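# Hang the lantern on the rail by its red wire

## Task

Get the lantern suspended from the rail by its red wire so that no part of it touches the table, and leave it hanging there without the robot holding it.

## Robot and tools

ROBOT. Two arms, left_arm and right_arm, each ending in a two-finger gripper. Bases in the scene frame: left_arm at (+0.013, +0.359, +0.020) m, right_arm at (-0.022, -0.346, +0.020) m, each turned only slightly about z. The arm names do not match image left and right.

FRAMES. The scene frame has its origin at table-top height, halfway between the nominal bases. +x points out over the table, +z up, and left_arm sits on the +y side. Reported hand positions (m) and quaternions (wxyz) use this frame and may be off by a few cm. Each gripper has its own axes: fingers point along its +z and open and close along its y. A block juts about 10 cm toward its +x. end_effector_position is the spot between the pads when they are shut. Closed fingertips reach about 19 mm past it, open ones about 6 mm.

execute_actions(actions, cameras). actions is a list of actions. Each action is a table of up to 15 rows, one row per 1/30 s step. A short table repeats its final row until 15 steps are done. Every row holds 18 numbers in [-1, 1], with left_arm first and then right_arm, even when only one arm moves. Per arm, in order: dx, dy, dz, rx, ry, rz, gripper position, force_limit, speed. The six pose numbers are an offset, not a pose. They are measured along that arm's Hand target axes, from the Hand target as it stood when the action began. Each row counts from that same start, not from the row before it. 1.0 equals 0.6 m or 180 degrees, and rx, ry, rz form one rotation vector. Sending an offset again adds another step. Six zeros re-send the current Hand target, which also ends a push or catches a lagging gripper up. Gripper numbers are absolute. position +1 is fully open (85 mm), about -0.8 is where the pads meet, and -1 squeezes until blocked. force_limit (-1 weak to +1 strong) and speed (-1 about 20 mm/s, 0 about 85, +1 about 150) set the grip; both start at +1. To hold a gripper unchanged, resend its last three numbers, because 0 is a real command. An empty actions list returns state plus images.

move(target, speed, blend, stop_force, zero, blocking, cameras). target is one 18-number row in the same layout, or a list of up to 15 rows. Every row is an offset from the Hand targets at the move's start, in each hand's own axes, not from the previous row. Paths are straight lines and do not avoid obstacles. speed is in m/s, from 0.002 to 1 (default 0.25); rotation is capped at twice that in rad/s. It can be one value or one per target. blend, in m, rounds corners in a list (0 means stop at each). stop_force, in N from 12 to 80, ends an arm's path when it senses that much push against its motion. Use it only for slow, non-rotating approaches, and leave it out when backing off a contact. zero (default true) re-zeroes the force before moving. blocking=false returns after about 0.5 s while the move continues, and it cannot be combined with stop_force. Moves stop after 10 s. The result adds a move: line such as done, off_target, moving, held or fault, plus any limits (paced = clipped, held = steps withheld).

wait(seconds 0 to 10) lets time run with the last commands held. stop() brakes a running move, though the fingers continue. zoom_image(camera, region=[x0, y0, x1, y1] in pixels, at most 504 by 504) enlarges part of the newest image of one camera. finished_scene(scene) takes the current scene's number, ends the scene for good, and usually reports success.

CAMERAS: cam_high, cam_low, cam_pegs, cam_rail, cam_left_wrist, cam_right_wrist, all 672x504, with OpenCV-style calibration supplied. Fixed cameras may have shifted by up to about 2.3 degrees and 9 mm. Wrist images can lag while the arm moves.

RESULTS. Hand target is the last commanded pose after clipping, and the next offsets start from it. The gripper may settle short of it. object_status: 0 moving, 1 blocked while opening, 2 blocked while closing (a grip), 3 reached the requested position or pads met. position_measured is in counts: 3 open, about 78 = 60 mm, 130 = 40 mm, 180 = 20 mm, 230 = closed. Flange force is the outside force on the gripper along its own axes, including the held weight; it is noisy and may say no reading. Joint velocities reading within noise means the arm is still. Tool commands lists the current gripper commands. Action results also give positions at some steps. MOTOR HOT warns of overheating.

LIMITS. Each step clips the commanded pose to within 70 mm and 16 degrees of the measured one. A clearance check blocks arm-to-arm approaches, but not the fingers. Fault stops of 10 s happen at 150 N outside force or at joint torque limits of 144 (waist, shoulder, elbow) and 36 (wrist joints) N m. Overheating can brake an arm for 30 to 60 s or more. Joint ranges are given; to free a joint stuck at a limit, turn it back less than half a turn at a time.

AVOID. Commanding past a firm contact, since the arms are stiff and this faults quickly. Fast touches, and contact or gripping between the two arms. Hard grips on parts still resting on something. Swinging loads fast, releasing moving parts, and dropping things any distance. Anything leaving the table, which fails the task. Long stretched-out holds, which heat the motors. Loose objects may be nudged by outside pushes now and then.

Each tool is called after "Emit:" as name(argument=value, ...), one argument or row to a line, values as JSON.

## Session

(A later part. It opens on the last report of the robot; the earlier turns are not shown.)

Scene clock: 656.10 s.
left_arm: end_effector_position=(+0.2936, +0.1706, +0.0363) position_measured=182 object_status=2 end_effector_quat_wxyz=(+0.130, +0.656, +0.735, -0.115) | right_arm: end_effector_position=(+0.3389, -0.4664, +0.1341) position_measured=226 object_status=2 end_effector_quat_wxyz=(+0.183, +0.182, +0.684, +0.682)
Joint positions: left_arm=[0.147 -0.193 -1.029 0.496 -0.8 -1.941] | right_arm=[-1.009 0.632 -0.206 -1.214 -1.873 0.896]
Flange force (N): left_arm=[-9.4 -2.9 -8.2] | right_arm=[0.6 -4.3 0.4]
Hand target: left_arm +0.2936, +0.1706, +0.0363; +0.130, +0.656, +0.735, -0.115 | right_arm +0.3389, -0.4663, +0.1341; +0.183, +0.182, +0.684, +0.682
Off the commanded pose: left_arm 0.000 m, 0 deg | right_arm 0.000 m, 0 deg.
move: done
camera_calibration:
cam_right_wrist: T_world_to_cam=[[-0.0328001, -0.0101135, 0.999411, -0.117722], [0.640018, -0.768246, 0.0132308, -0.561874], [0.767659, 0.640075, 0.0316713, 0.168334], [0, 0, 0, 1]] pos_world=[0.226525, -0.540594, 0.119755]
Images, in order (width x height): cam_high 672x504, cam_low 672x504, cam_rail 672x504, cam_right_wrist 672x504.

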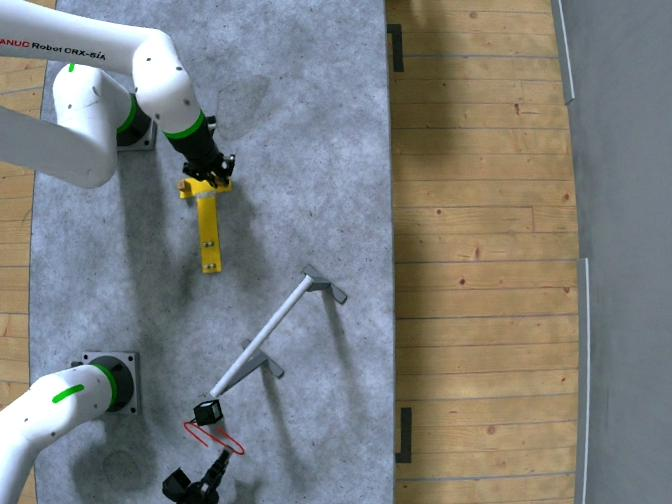

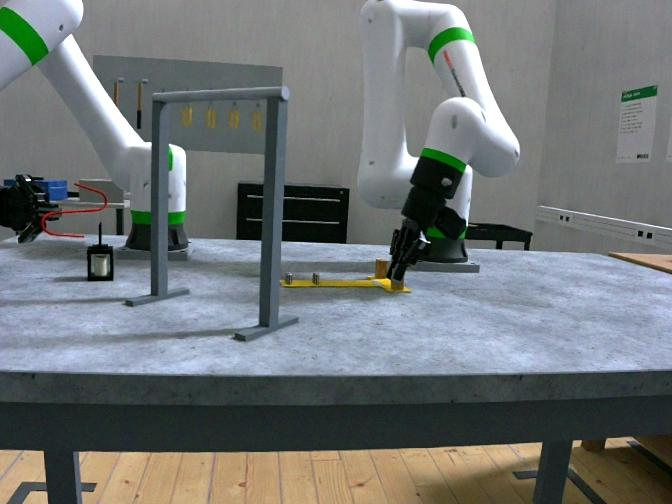

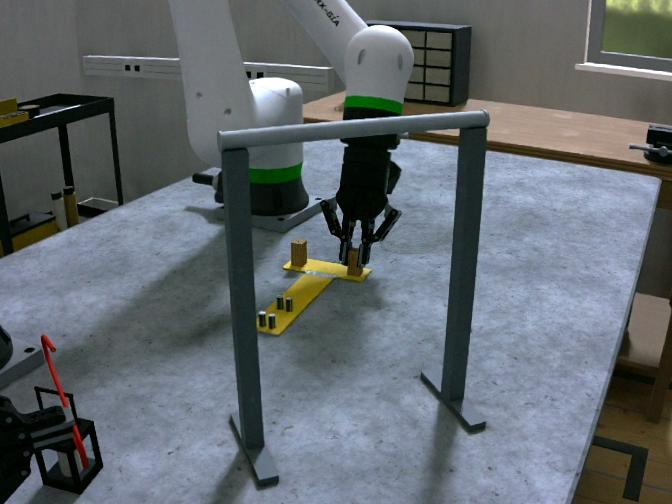

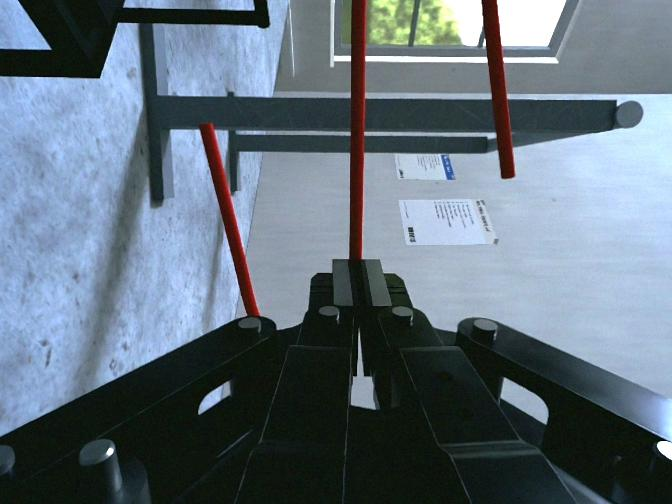

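Emit:
move(
  target=[0,0,0,0,0,0,-1,0,-1,0.172,0,0,0,0,0,-1,0.3,-0.7],
  speed=0.04,
  stop_force=12,
  cameras=["cam_high","cam_low","cam_rail","cam_right_wrist"],
)

Emit:
zoom_image(
  camera="cam_rail",
  region=[0, 330, 180, 504],
)

Emit:
zoom_image(
  camera="cam_low",
  region=[20, 190, 160, 300],
)

Emit:
zoom_image(
  camera="cam_high",
  region=[140, 380, 260, 500],
)

Scene clock: 674.77 s.
left_arm: end_effector_position=(+0.2936, +0.1706, +0.0363) position_measured=182 object_status=2 end_effector_quat_wxyz=(+0.130, +0.656, +0.735, -0.115) | right_arm: end_effector_position=(+0.2495, -0.4148, +0.1339) position_measured=226 object_status=2 end_effector_quat_wxyz=(+0.183, +0.182, +0.684, +0.682)
Joint positions: left_arm=[0.147 -0.193 -1.029 0.496 -0.8 -1.941] | right_arm=[-1.1 0.542 -0.441 -1.094 -1.866 1.057]
Flange force (N): left_arm=[-9.8 -3.1 -8.0] | right_arm=[1.1 -3.6 0.1]
Hand target: left_arm +0.2936, +0.1706, +0.0363; +0.130, +0.656, +0.735, -0.115 | right_arm +0.2495, -0.4148, +0.1339; +0.183, +0.182, +0.684, +0.682
Off the commanded pose: left_arm 0.000 m, 0 deg | right_arm 0.000 m, 0 deg.
move: done
camera_calibration:
cam_right_wrist: T_world_to_cam=[[-0.0328001, -0.0101135, 0.999411, -0.119934], [0.640018, -0.768246, 0.0132308, -0.465089], [0.767659, 0.640075, 0.0316713, 0.204005], [0, 0, 0, 1]] pos_world=[0.137125, -0.489094, 0.119555]
Images, in order (width x height): cam_high 672x504, cam_low 672x504, cam_rail 672x504, cam_right_wrist 672x504.

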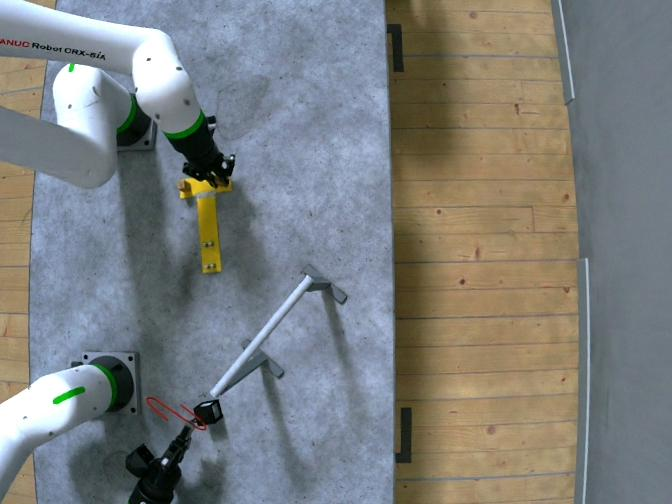

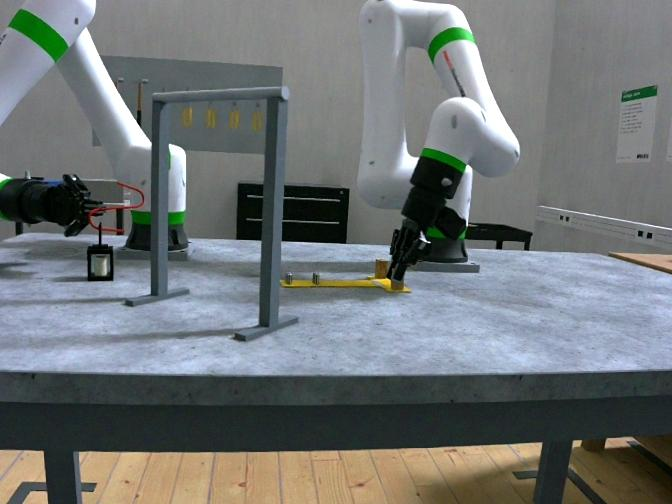

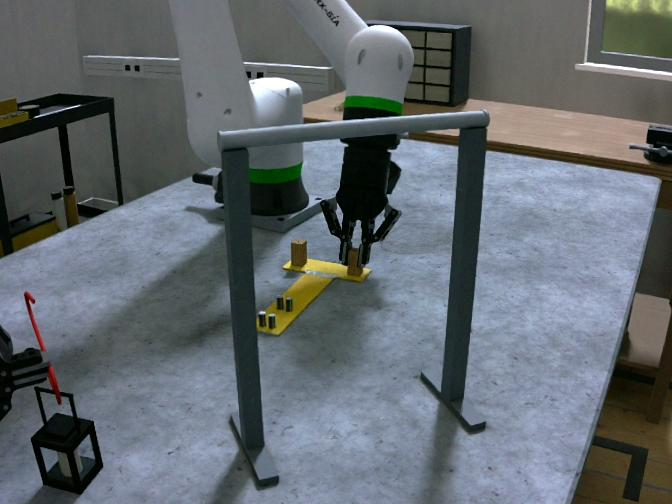

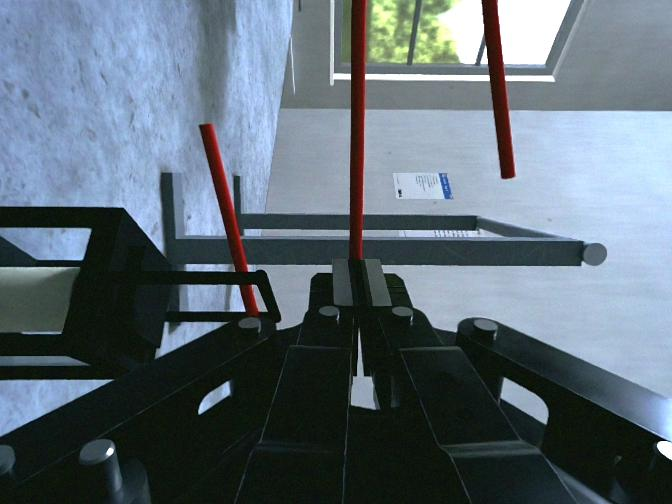

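Scaled by 2.800 from the camera's 672x504 image, which has a finer 960x720 frame.

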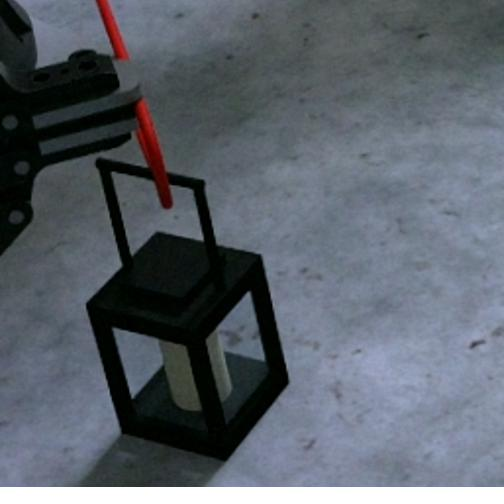

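Scaled by 3.600 from the camera's 672x504 image, which has a finer 960x720 frame.

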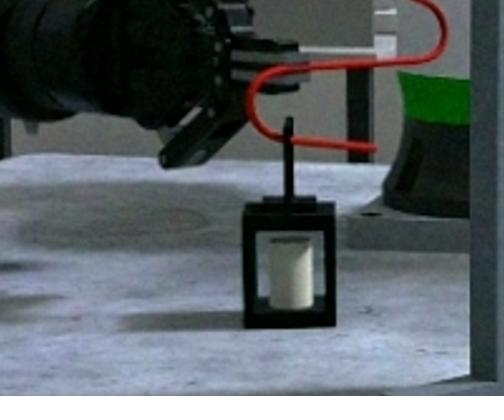

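Scaled by 4.200 from the camera's 672x504 image, which has a finer 960x720 frame.

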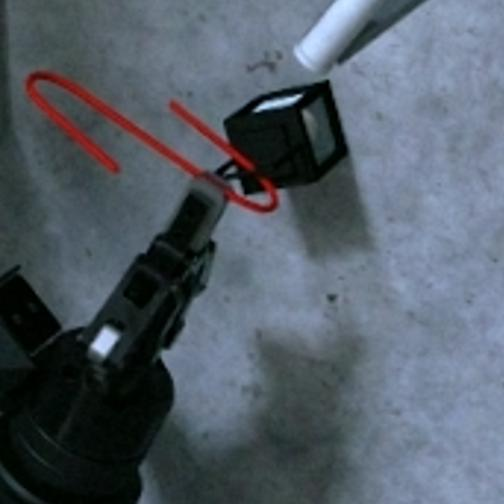

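Emit:
move(
  target=[
    [0,0,0,0,0,0,-1,0,-1,-0.0223,0.0102,0,0,0,0.1667,-1,0.3,-0.7],
    [0,0,0,0,0,0,-1,0,-1,-0.0468,0.0077,0,0,0,0.333,-1,0.3,-0.7],
    [0,0,0,0,0,0,-1,0,-1,-0.0667,-0.0067,0,0,0,0.5,-1,0.3,-0.7],
  ],
  speed=0.12,
  blend=0.002,
  cameras=["cam_high","cam_low","cam_rail","cam_right_wrist"],
)

Emit:
zoom_image(
  camera="cam_rail",
  region=[0, 330, 180, 504],
)

Emit:
zoom_image(
  camera="cam_low",
  region=[20, 150, 160, 300],
)

Scene clock: 692.17 s.
left_arm: end_effector_position=(+0.2936, +0.1706, +0.0363) position_measured=182 object_status=2 end_effector_quat_wxyz=(+0.130, +0.656, +0.735, -0.115) | right_arm: end_effector_position=(+0.2842, -0.4348, +0.1300) position_measured=226 object_status=2 end_effector_quat_wxyz=(-0.353, +0.612, +0.354, +0.612)
Joint positions: left_arm=[0.147 -0.193 -1.029 0.496 -0.8 -1.941] | right_arm=[-1.06 0.585 -0.352 -1.143 -1.865 -0.568]
Flange force (N): left_arm=[-9.7 -2.6 -8.1] | right_arm=[-3.3 -1.0 0.8]
Hand target: left_arm +0.2936, +0.1706, +0.0363; +0.130, +0.656, +0.735, -0.115 | right_arm +0.2842, -0.4348, +0.1300; -0.353, +0.612, +0.354, +0.612
Off the commanded pose: left_arm 0.000 m, 0 deg | right_arm 0.000 m, 0 deg.
move: done
camera_calibration:
cam_right_wrist: T_world_to_cam=[[0.852476, -0.522239, 0.0234814, -0.462496], [-0.162241, -0.306999, -0.937779, 0.0495465], [0.496953, 0.795624, -0.346438, 0.383998], [0, 0, 0, 1]] pos_world=[0.211476, -0.531841, 0.190355]
Images, in order (width x height): cam_high 672x504, cam_low 672x504, cam_rail 672x504, cam_right_wrist 672x504.

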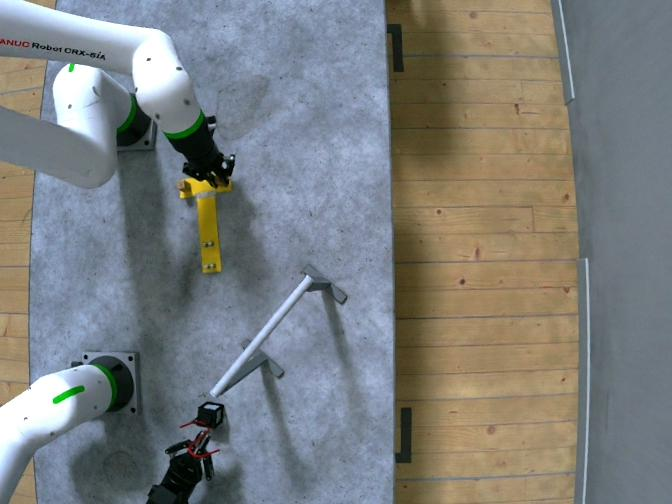

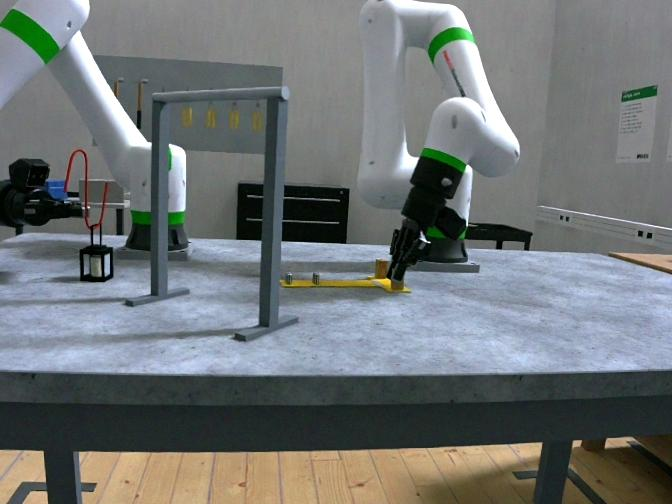

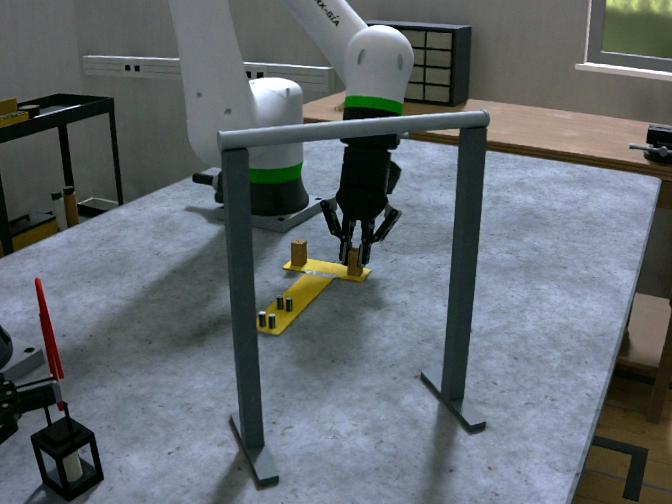

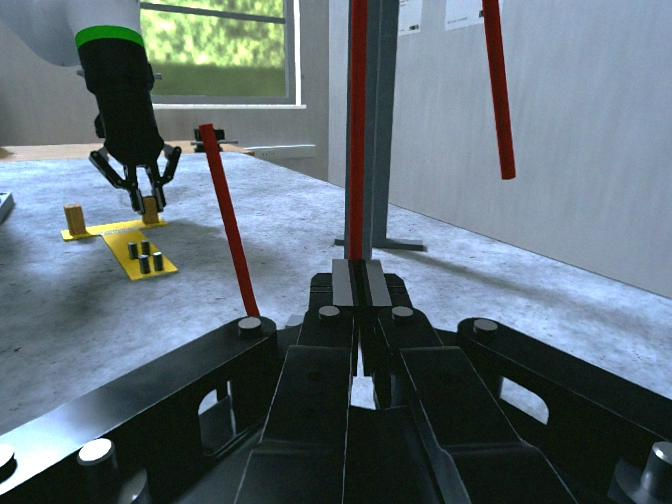

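Scaled by 2.800 from the camera's 672x504 image, which has a finer 960x720 frame.

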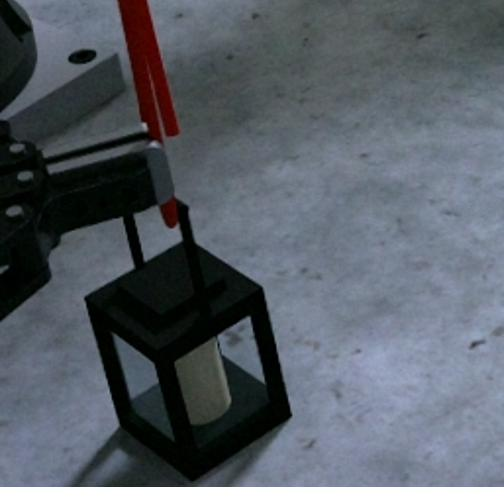

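Scaled by 3.360 from the camera's 672x504 image, which has a finer 960x720 frame.

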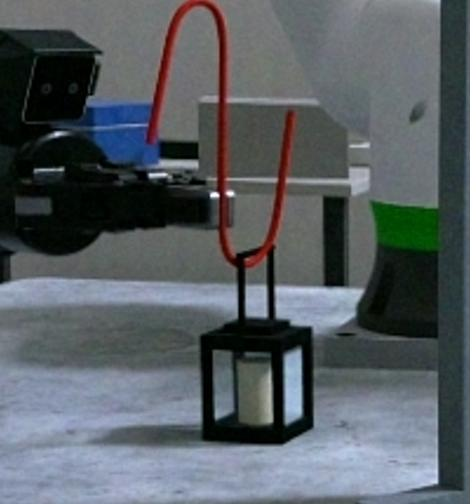

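Emit:
move(
  target=[
    [0,0,0,0,0,0,-1,0,-1,0.05,0,0,0,0,0,-1,0.3,-0.7],
    [0,0,0,0,0,0,-1,0,-1,0.25,0,0,0,0,0,-1,0.3,-0.7],
  ],
  speed=[0.03,0.06],
  cameras=["cam_high","cam_low","cam_rail","cam_right_wrist"],
)

Emit:
zoom_image(
  camera="cam_low",
  region=[20, 100, 300, 300],
)

Scene clock: 699.43 s.
left_arm: end_effector_position=(+0.2936, +0.1706, +0.0363) position_measured=182 object_status=2 end_effector_quat_wxyz=(+0.130, +0.656, +0.735, -0.115) | right_arm: end_effector_position=(+0.2840, -0.4345, +0.2799) position_measured=226 object_status=2 end_effector_quat_wxyz=(-0.353, +0.612, +0.354, +0.612)
Joint positions: left_arm=[0.147 -0.193 -1.029 0.496 -0.8 -1.941] | right_arm=[-1.098 0.2 -0.338 -1.264 -2.038 -0.958]
Flange force (N): left_arm=[-9.1 -2.7 -8.9] | right_arm=[-5.2 -1.6 0.9]
Hand target: left_arm +0.2936, +0.1706, +0.0363; +0.130, +0.656, +0.735, -0.115 | right_arm +0.2840, -0.4345, +0.2800; -0.353, +0.612, +0.354, +0.612
Off the commanded pose: left_arm 0.000 m, 0 deg | right_arm 0.000 m, 0 deg.
move: done
camera_calibration:
cam_right_wrist: T_world_to_cam=[[0.852496, -0.522212, 0.0233234, -0.465713], [-0.162367, -0.306943, -0.937776, 0.190346], [0.496877, 0.795664, -0.346457, 0.435819], [0, 0, 0, 1]] pos_world=[0.211376, -0.531541, 0.340356]
Images, in order (width x height): cam_high 672x504, cam_low 672x504, cam_rail 672x504, cam_right_wrist 672x504.

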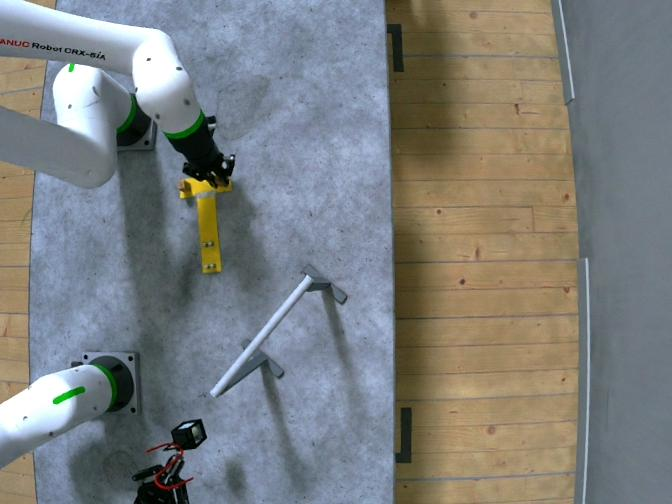

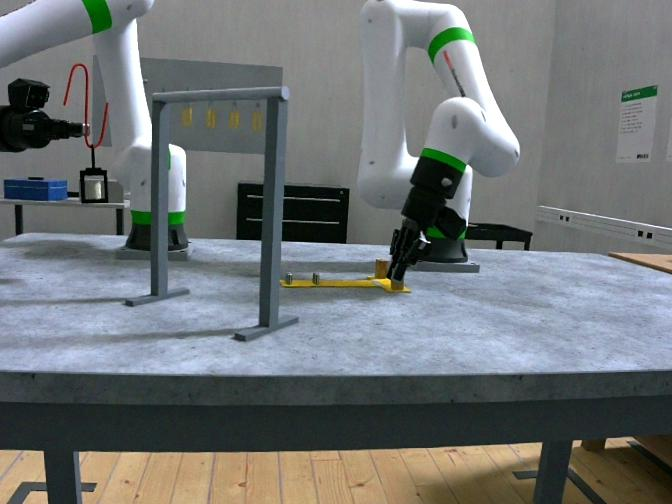

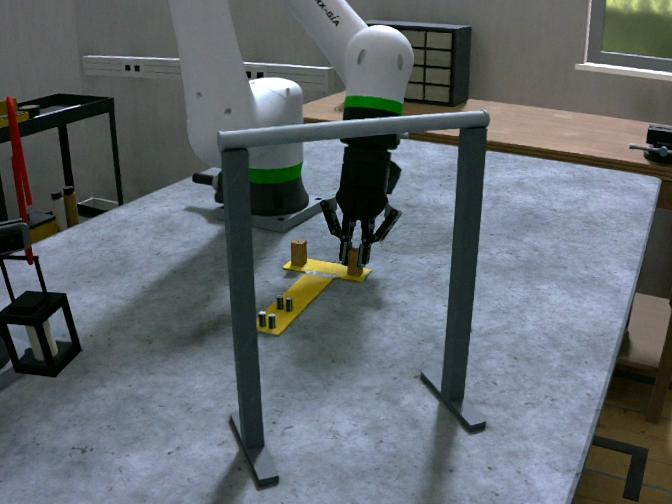

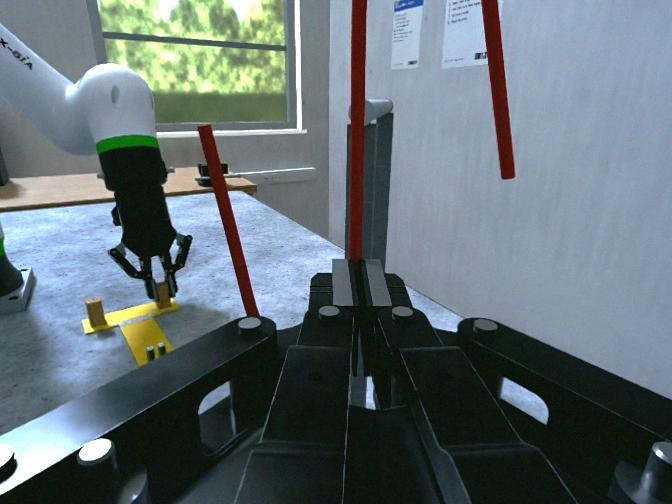

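Scaled by 1.800 from the camera's 672x504 image, which has a finer 960x720 frame.

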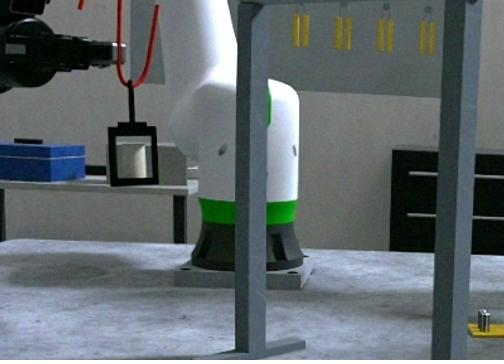

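Emit:
move(
  target=[
    [0,0,0,0,0,0,-1,0,-1,0.433,0,0,0,0,0,-1,0.3,-0.7],
    [0,0,0,0,0,0,-1,0,-1,0.433,0.2,0.374,-0.222,0,0,-1,0.3,-0.7],
    [0,0,0,0,0,0,-1,0,-1,0.433,-0.067,0.653,-0.306,0,0,-1,0.3,-0.7],
  ],
  speed=0.12,
  blend=0.03,
  cameras=["cam_high","cam_low","cam_rail","cam_right_wrist"],
)

Scene clock: 724.33 s.
left_arm: end_effector_position=(+0.2936, +0.1706, +0.0363) position_measured=182 object_status=2 end_effector_quat_wxyz=(+0.130, +0.656, +0.735, -0.115) | right_arm: end_effector_position=(+0.4448, -0.0745, +0.5392) position_measured=226 object_status=2 end_effector_quat_wxyz=(-0.030, +0.706, +0.031, +0.707)
Joint positions: left_arm=[0.147 -0.193 -1.029 0.496 -0.8 -1.941] | right_arm=[0.908 -0.395 -0.205 -1.737 0.86 -1.317]
Flange force (N): left_arm=[-9.8 -2.6 -8.2] | right_arm=[-7.0 1.1 -2.2]
Hand target: left_arm +0.2936, +0.1706, +0.0363; +0.130, +0.656, +0.735, -0.115 | right_arm +0.4448, -0.0745, +0.5392; -0.030, +0.706, +0.031, +0.707
Off the commanded pose: left_arm 0.000 m, 0 deg | right_arm 0.000 m, 0 deg.
move: done
camera_calibration:
cam_right_wrist: T_world_to_cam=[[0.0597152, -0.997934, 0.0237173, -0.103851], [-0.342718, -0.0428118, -0.938462, 0.670283], [0.937539, 0.0479121, -0.344566, -0.0933169], [0, 0, 0, 1]] pos_world=[0.323408, -0.0704694, 0.599344]
Images, in order (width x height): cam_high 672x504, cam_low 672x504, cam_rail 672x504, cam_right_wrist 672x504.

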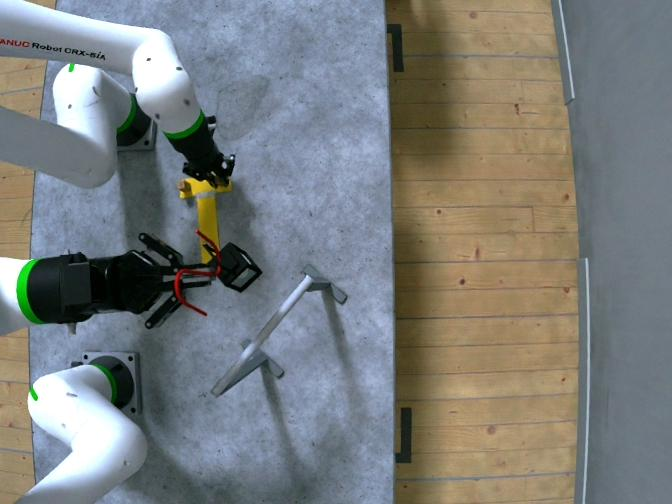

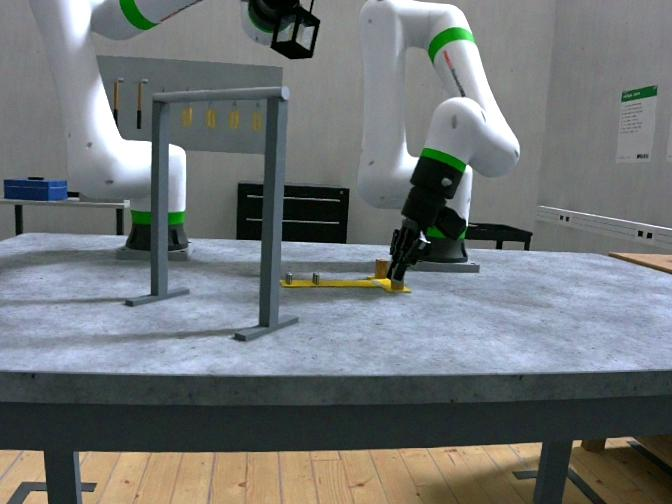

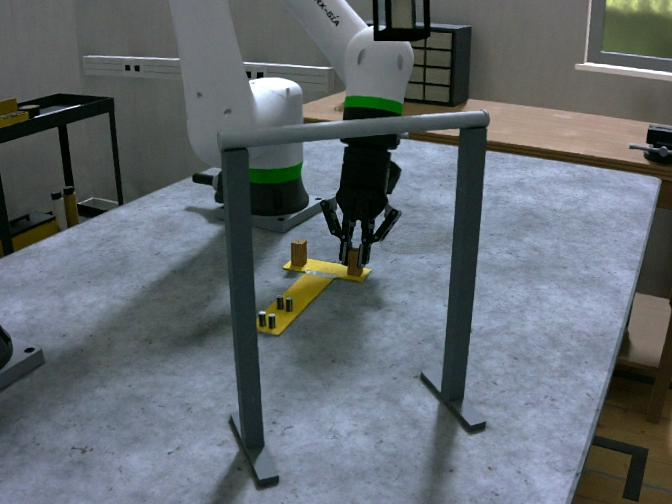

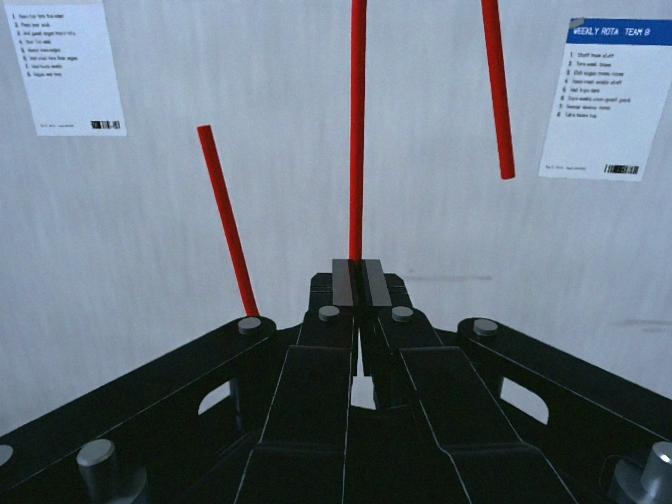

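Emit:
move(
  target=[0,0,0,0,0,0,-1,0,-1,-0.282,0,0,0,0,0,-1,0.3,-0.7],
  speed=0.1,
  cameras=["cam_high","cam_low","cam_rail","cam_right_wrist"],
)

Scene clock: 730.20 s.
left_arm: end_effector_position=(+0.2936, +0.1706, +0.0363) position_measured=182 object_status=2 end_effector_quat_wxyz=(+0.130, +0.656, +0.735, -0.115) | right_arm: end_effector_position=(+0.4449, -0.0748, +0.3700) position_measured=226 object_status=2 end_effector_quat_wxyz=(-0.030, +0.706, +0.031, +0.707)
Joint positions: left_arm=[0.147 -0.193 -1.029 0.496 -0.8 -1.941] | right_arm=[1.056 -0.232 -0.492 -1.404 1.014 -1.876]
Flange force (N): left_arm=[-9.7 -2.4 -8.5] | right_arm=[-5.2 2.0 -0.6]
Hand target: left_arm +0.2936, +0.1706, +0.0363; +0.130, +0.656, +0.735, -0.115 | right_arm +0.4449, -0.0748, +0.3700; -0.030, +0.706, +0.031, +0.707
Off the commanded pose: left_arm 0.000 m, 0 deg | right_arm 0.000 m, 0 deg.
move: done
camera_calibration:
cam_right_wrist: T_world_to_cam=[[0.0597178, -0.997933, 0.0237244, -0.100153], [-0.342717, -0.0428193, -0.938462, 0.51155], [0.937539, 0.0479122, -0.344566, -0.151791], [0, 0, 0, 1]] pos_world=[0.323608, -0.0707694, 0.430144]
Images, in order (width x height): cam_high 672x504, cam_low 672x504, cam_rail 672x504, cam_right_wrist 672x504.

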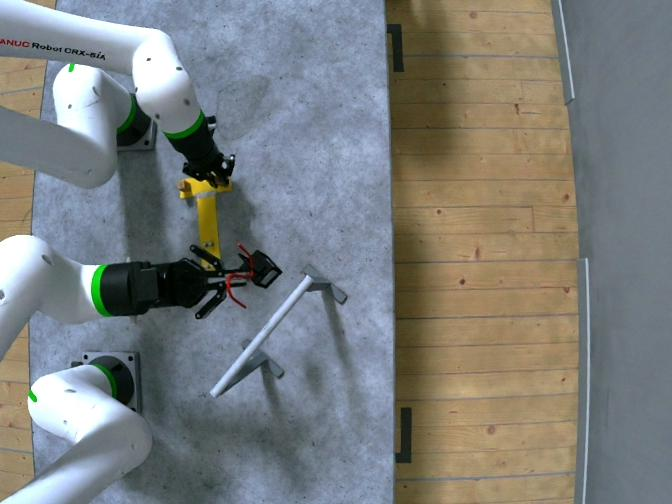

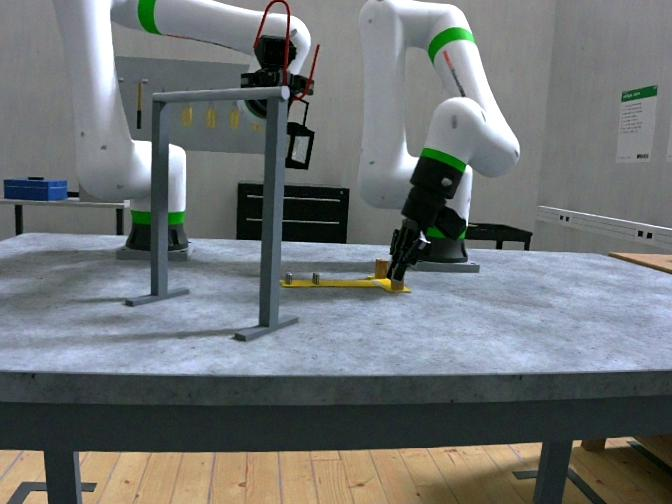

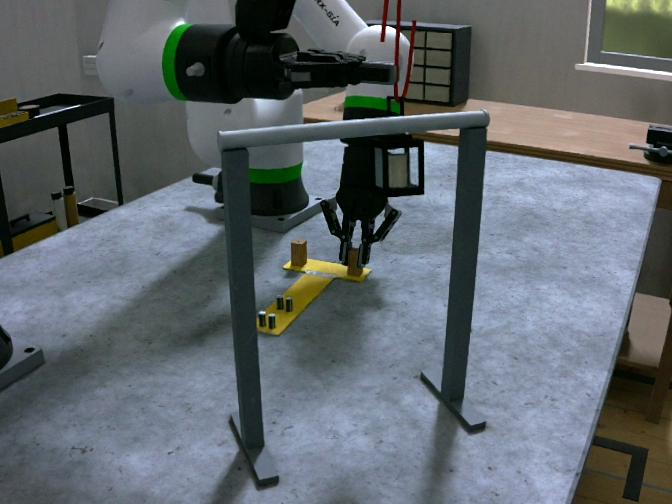

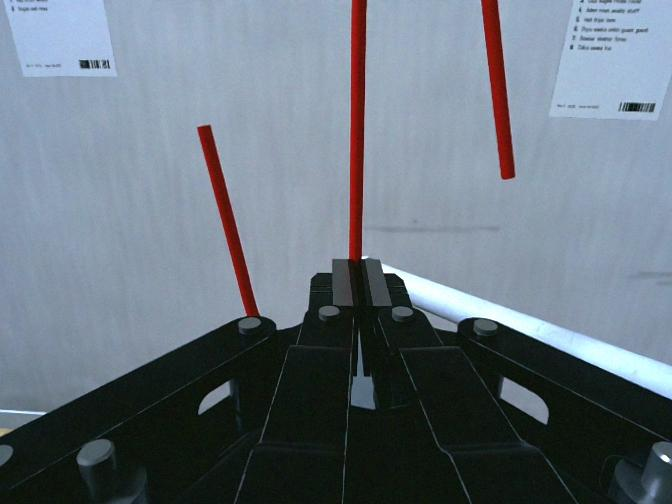

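Emit:
move(
  target=[0,0,0,0,0,0,-1,0,-1,0,0.0667,0.0917,0,0,0,-1,0.3,-0.7],
  speed=0.06,
  cameras=["cam_high","cam_low","cam_rail","cam_right_wrist"],
)

Emit:
zoom_image(
  camera="cam_low",
  region=[130, 0, 370, 200],
)

Emit:
zoom_image(
  camera="cam_high",
  region=[190, 200, 360, 350],
)

Scene clock: 742.10 s.
left_arm: end_effector_position=(+0.2936, +0.1706, +0.0363) position_measured=182 object_status=2 end_effector_quat_wxyz=(+0.130, +0.656, +0.735, -0.115) | right_arm: end_effector_position=(+0.5032, -0.1099, +0.3701) position_measured=226 object_status=2 end_effector_quat_wxyz=(-0.030, +0.706, +0.031, +0.707)
Joint positions: left_arm=[0.147 -0.193 -1.029 0.496 -0.8 -1.941] | right_arm=[0.862 -0.206 -0.477 -1.314 0.834 -1.94]
Flange force (N): left_arm=[-9.6 -3.0 -8.6] | right_arm=[-6.7 2.0 -1.1]
Hand target: left_arm +0.2936, +0.1706, +0.0363; +0.130, +0.656, +0.735, -0.115 | right_arm +0.5032, -0.1100, +0.3701; -0.030, +0.706, +0.031, +0.707
Off the commanded pose: left_arm 0.000 m, 0 deg | right_arm 0.000 m, 0 deg.
move: done
camera_calibration:
cam_right_wrist: T_world_to_cam=[[0.0597174, -0.997933, 0.0237183, -0.138656], [-0.342806, -0.0428179, -0.93843, 0.530107], [0.937506, 0.0479099, -0.344654, -0.204589], [0, 0, 0, 1]] pos_world=[0.381808, -0.105869, 0.430245]
Images, in order (width x height): cam_high 672x504, cam_low 672x504, cam_rail 672x504, cam_right_wrist 672x504.

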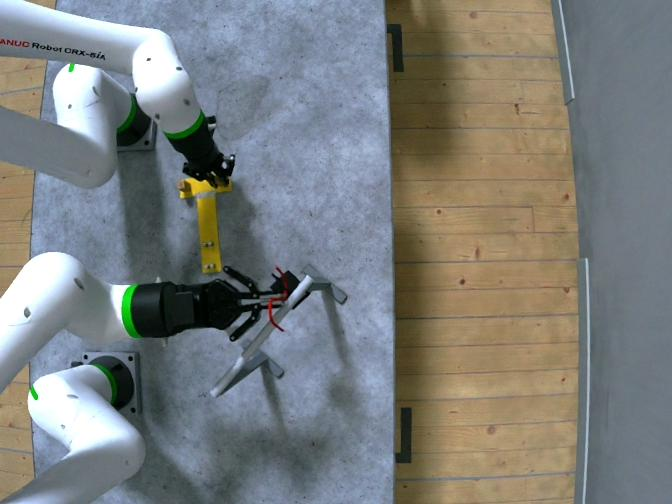

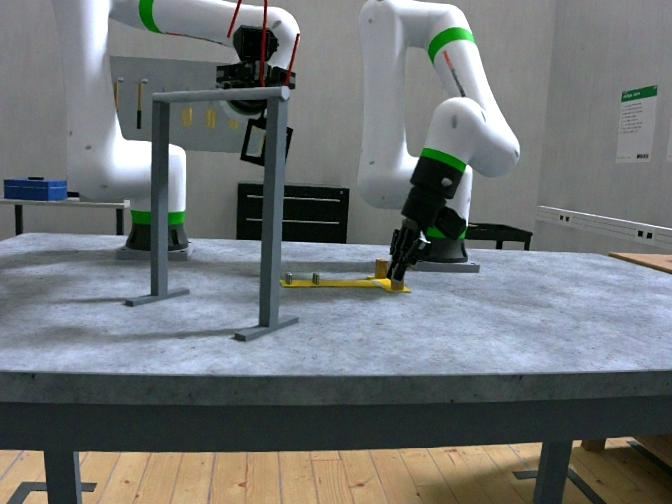

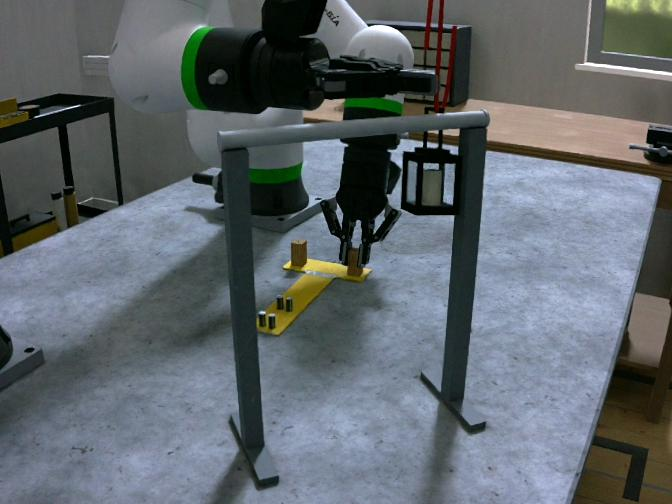

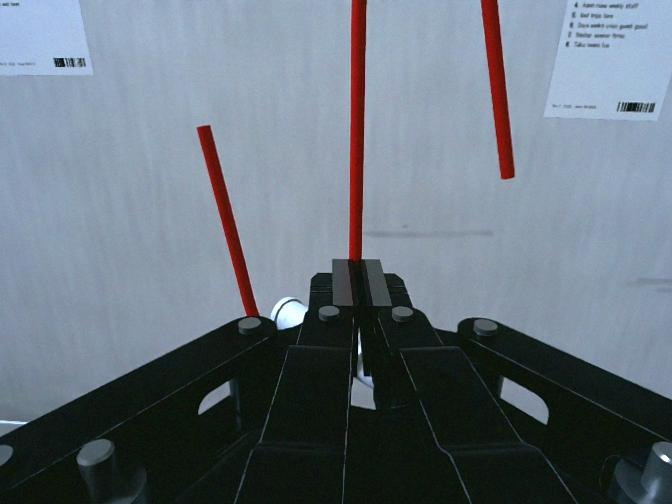

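Scaled by 2.100 from the camera's 672x504 image, which has a finer 960x720 frame.

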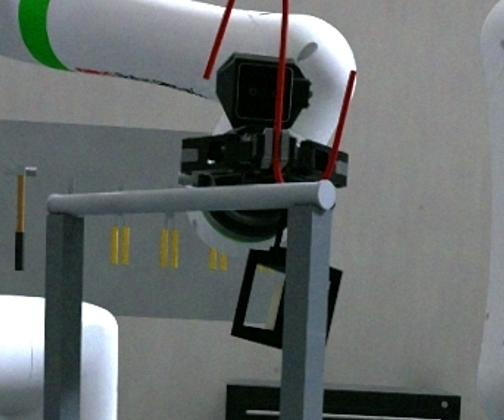

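Scaled by 2.965 from the camera's 672x504 image, which has a finer 960x720 frame.

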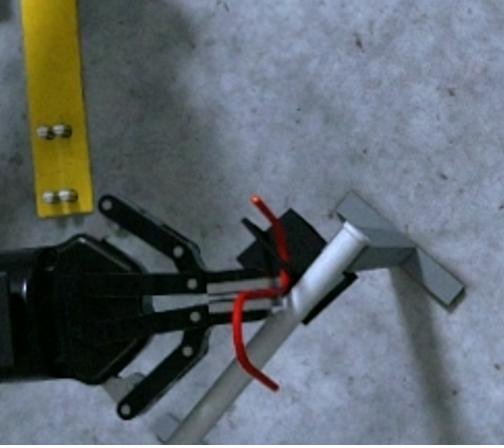

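Emit:
move(
  target=[
    [0,0,0,0,0,0,-1,0,-1,0,-0.02,0,0,0,0,-1,0.3,-0.7],
    [0,0,0,0,0,0,-1,0,-1,-0.117,-0.02,0,0,0,0,-1,0.3,-0.7],
  ],
  speed=0.05,
  cameras=["cam_high","cam_low","cam_rail","cam_right_wrist"],
)

Emit:
zoom_image(
  camera="cam_low",
  region=[130, 0, 370, 200],
)

Emit:
zoom_image(
  camera="cam_high",
  region=[190, 200, 360, 350],
)

Emit:
zoom_image(
  camera="cam_rail",
  region=[300, 0, 540, 220],
)

Scene clock: 756.10 s.
left_arm: end_effector_position=(+0.2936, +0.1706, +0.0363) position_measured=182 object_status=2 end_effector_quat_wxyz=(+0.130, +0.656, +0.735, -0.115) | right_arm: end_effector_position=(+0.5022, -0.0981, +0.2999) position_measured=226 object_status=2 end_effector_quat_wxyz=(-0.030, +0.706, +0.031, +0.707)
Joint positions: left_arm=[0.147 -0.193 -1.029 0.496 -0.8 -1.941] | right_arm=[0.941 -0.034 -0.544 -1.185 0.98 -2.198]
Flange force (N): left_arm=[-10.1 -3.0 -8.3] | right_arm=[-5.7 1.8 -1.1]
Hand target: left_arm +0.2936, +0.1706, +0.0363; +0.130, +0.656, +0.735, -0.115 | right_arm +0.5022, -0.0981, +0.2999; -0.030, +0.706, +0.031, +0.707
Off the commanded pose: left_arm 0.000 m, 0 deg | right_arm 0.000 m, 0 deg.
move: done
camera_calibration:
cam_right_wrist: T_world_to_cam=[[0.0597178, -0.997933, 0.0237244, -0.125164], [-0.342717, -0.0428193, -0.938462, 0.464404], [0.937539, 0.0479122, -0.344566, -0.228549], [0, 0, 0, 1]] pos_world=[0.380908, -0.0940694, 0.360044]
Images, in order (width x height): cam_high 672x504, cam_low 672x504, cam_rail 672x504, cam_right_wrist 672x504.

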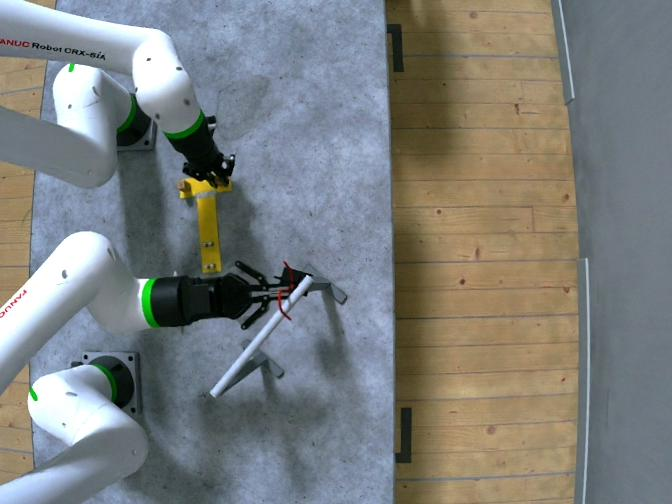

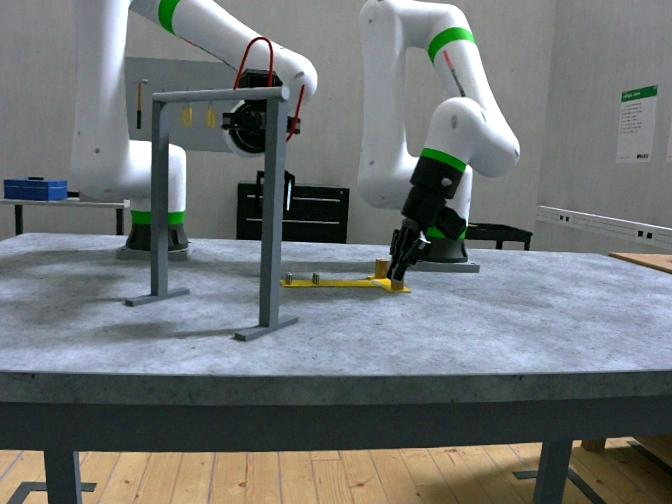

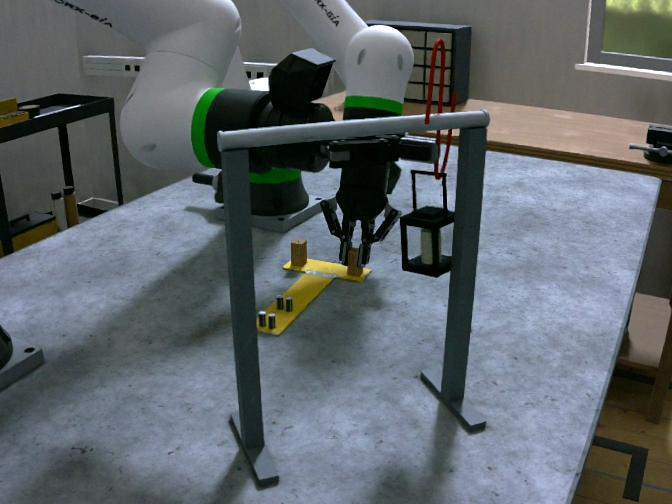

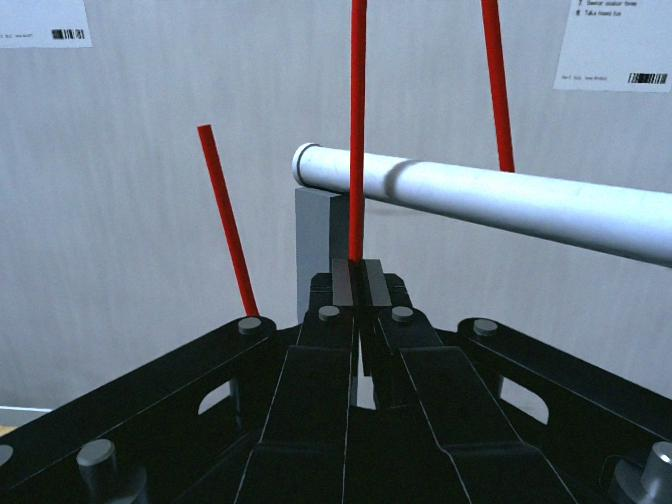

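Scaled by 2.100 from the camera's 672x504 image, which has a finer 960x720 frame.

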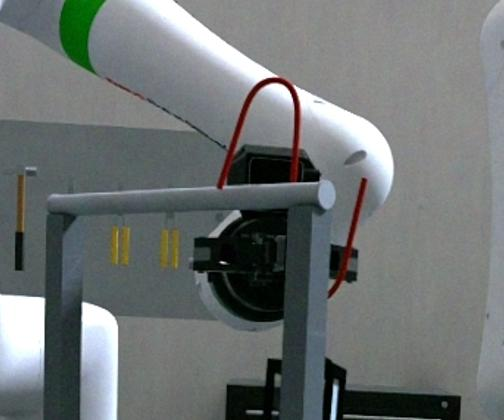

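Scaled by 2.965 from the camera's 672x504 image, which has a finer 960x720 frame.

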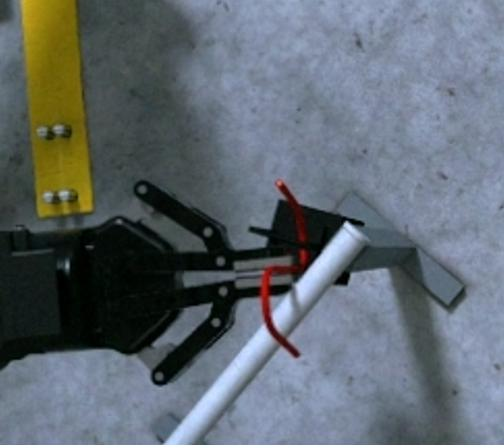

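Scaled by 2.100 from the camera's 672x504 image, which has a finer 960x720 frame.

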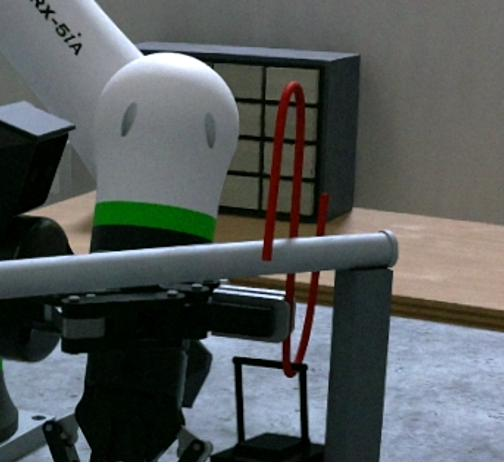

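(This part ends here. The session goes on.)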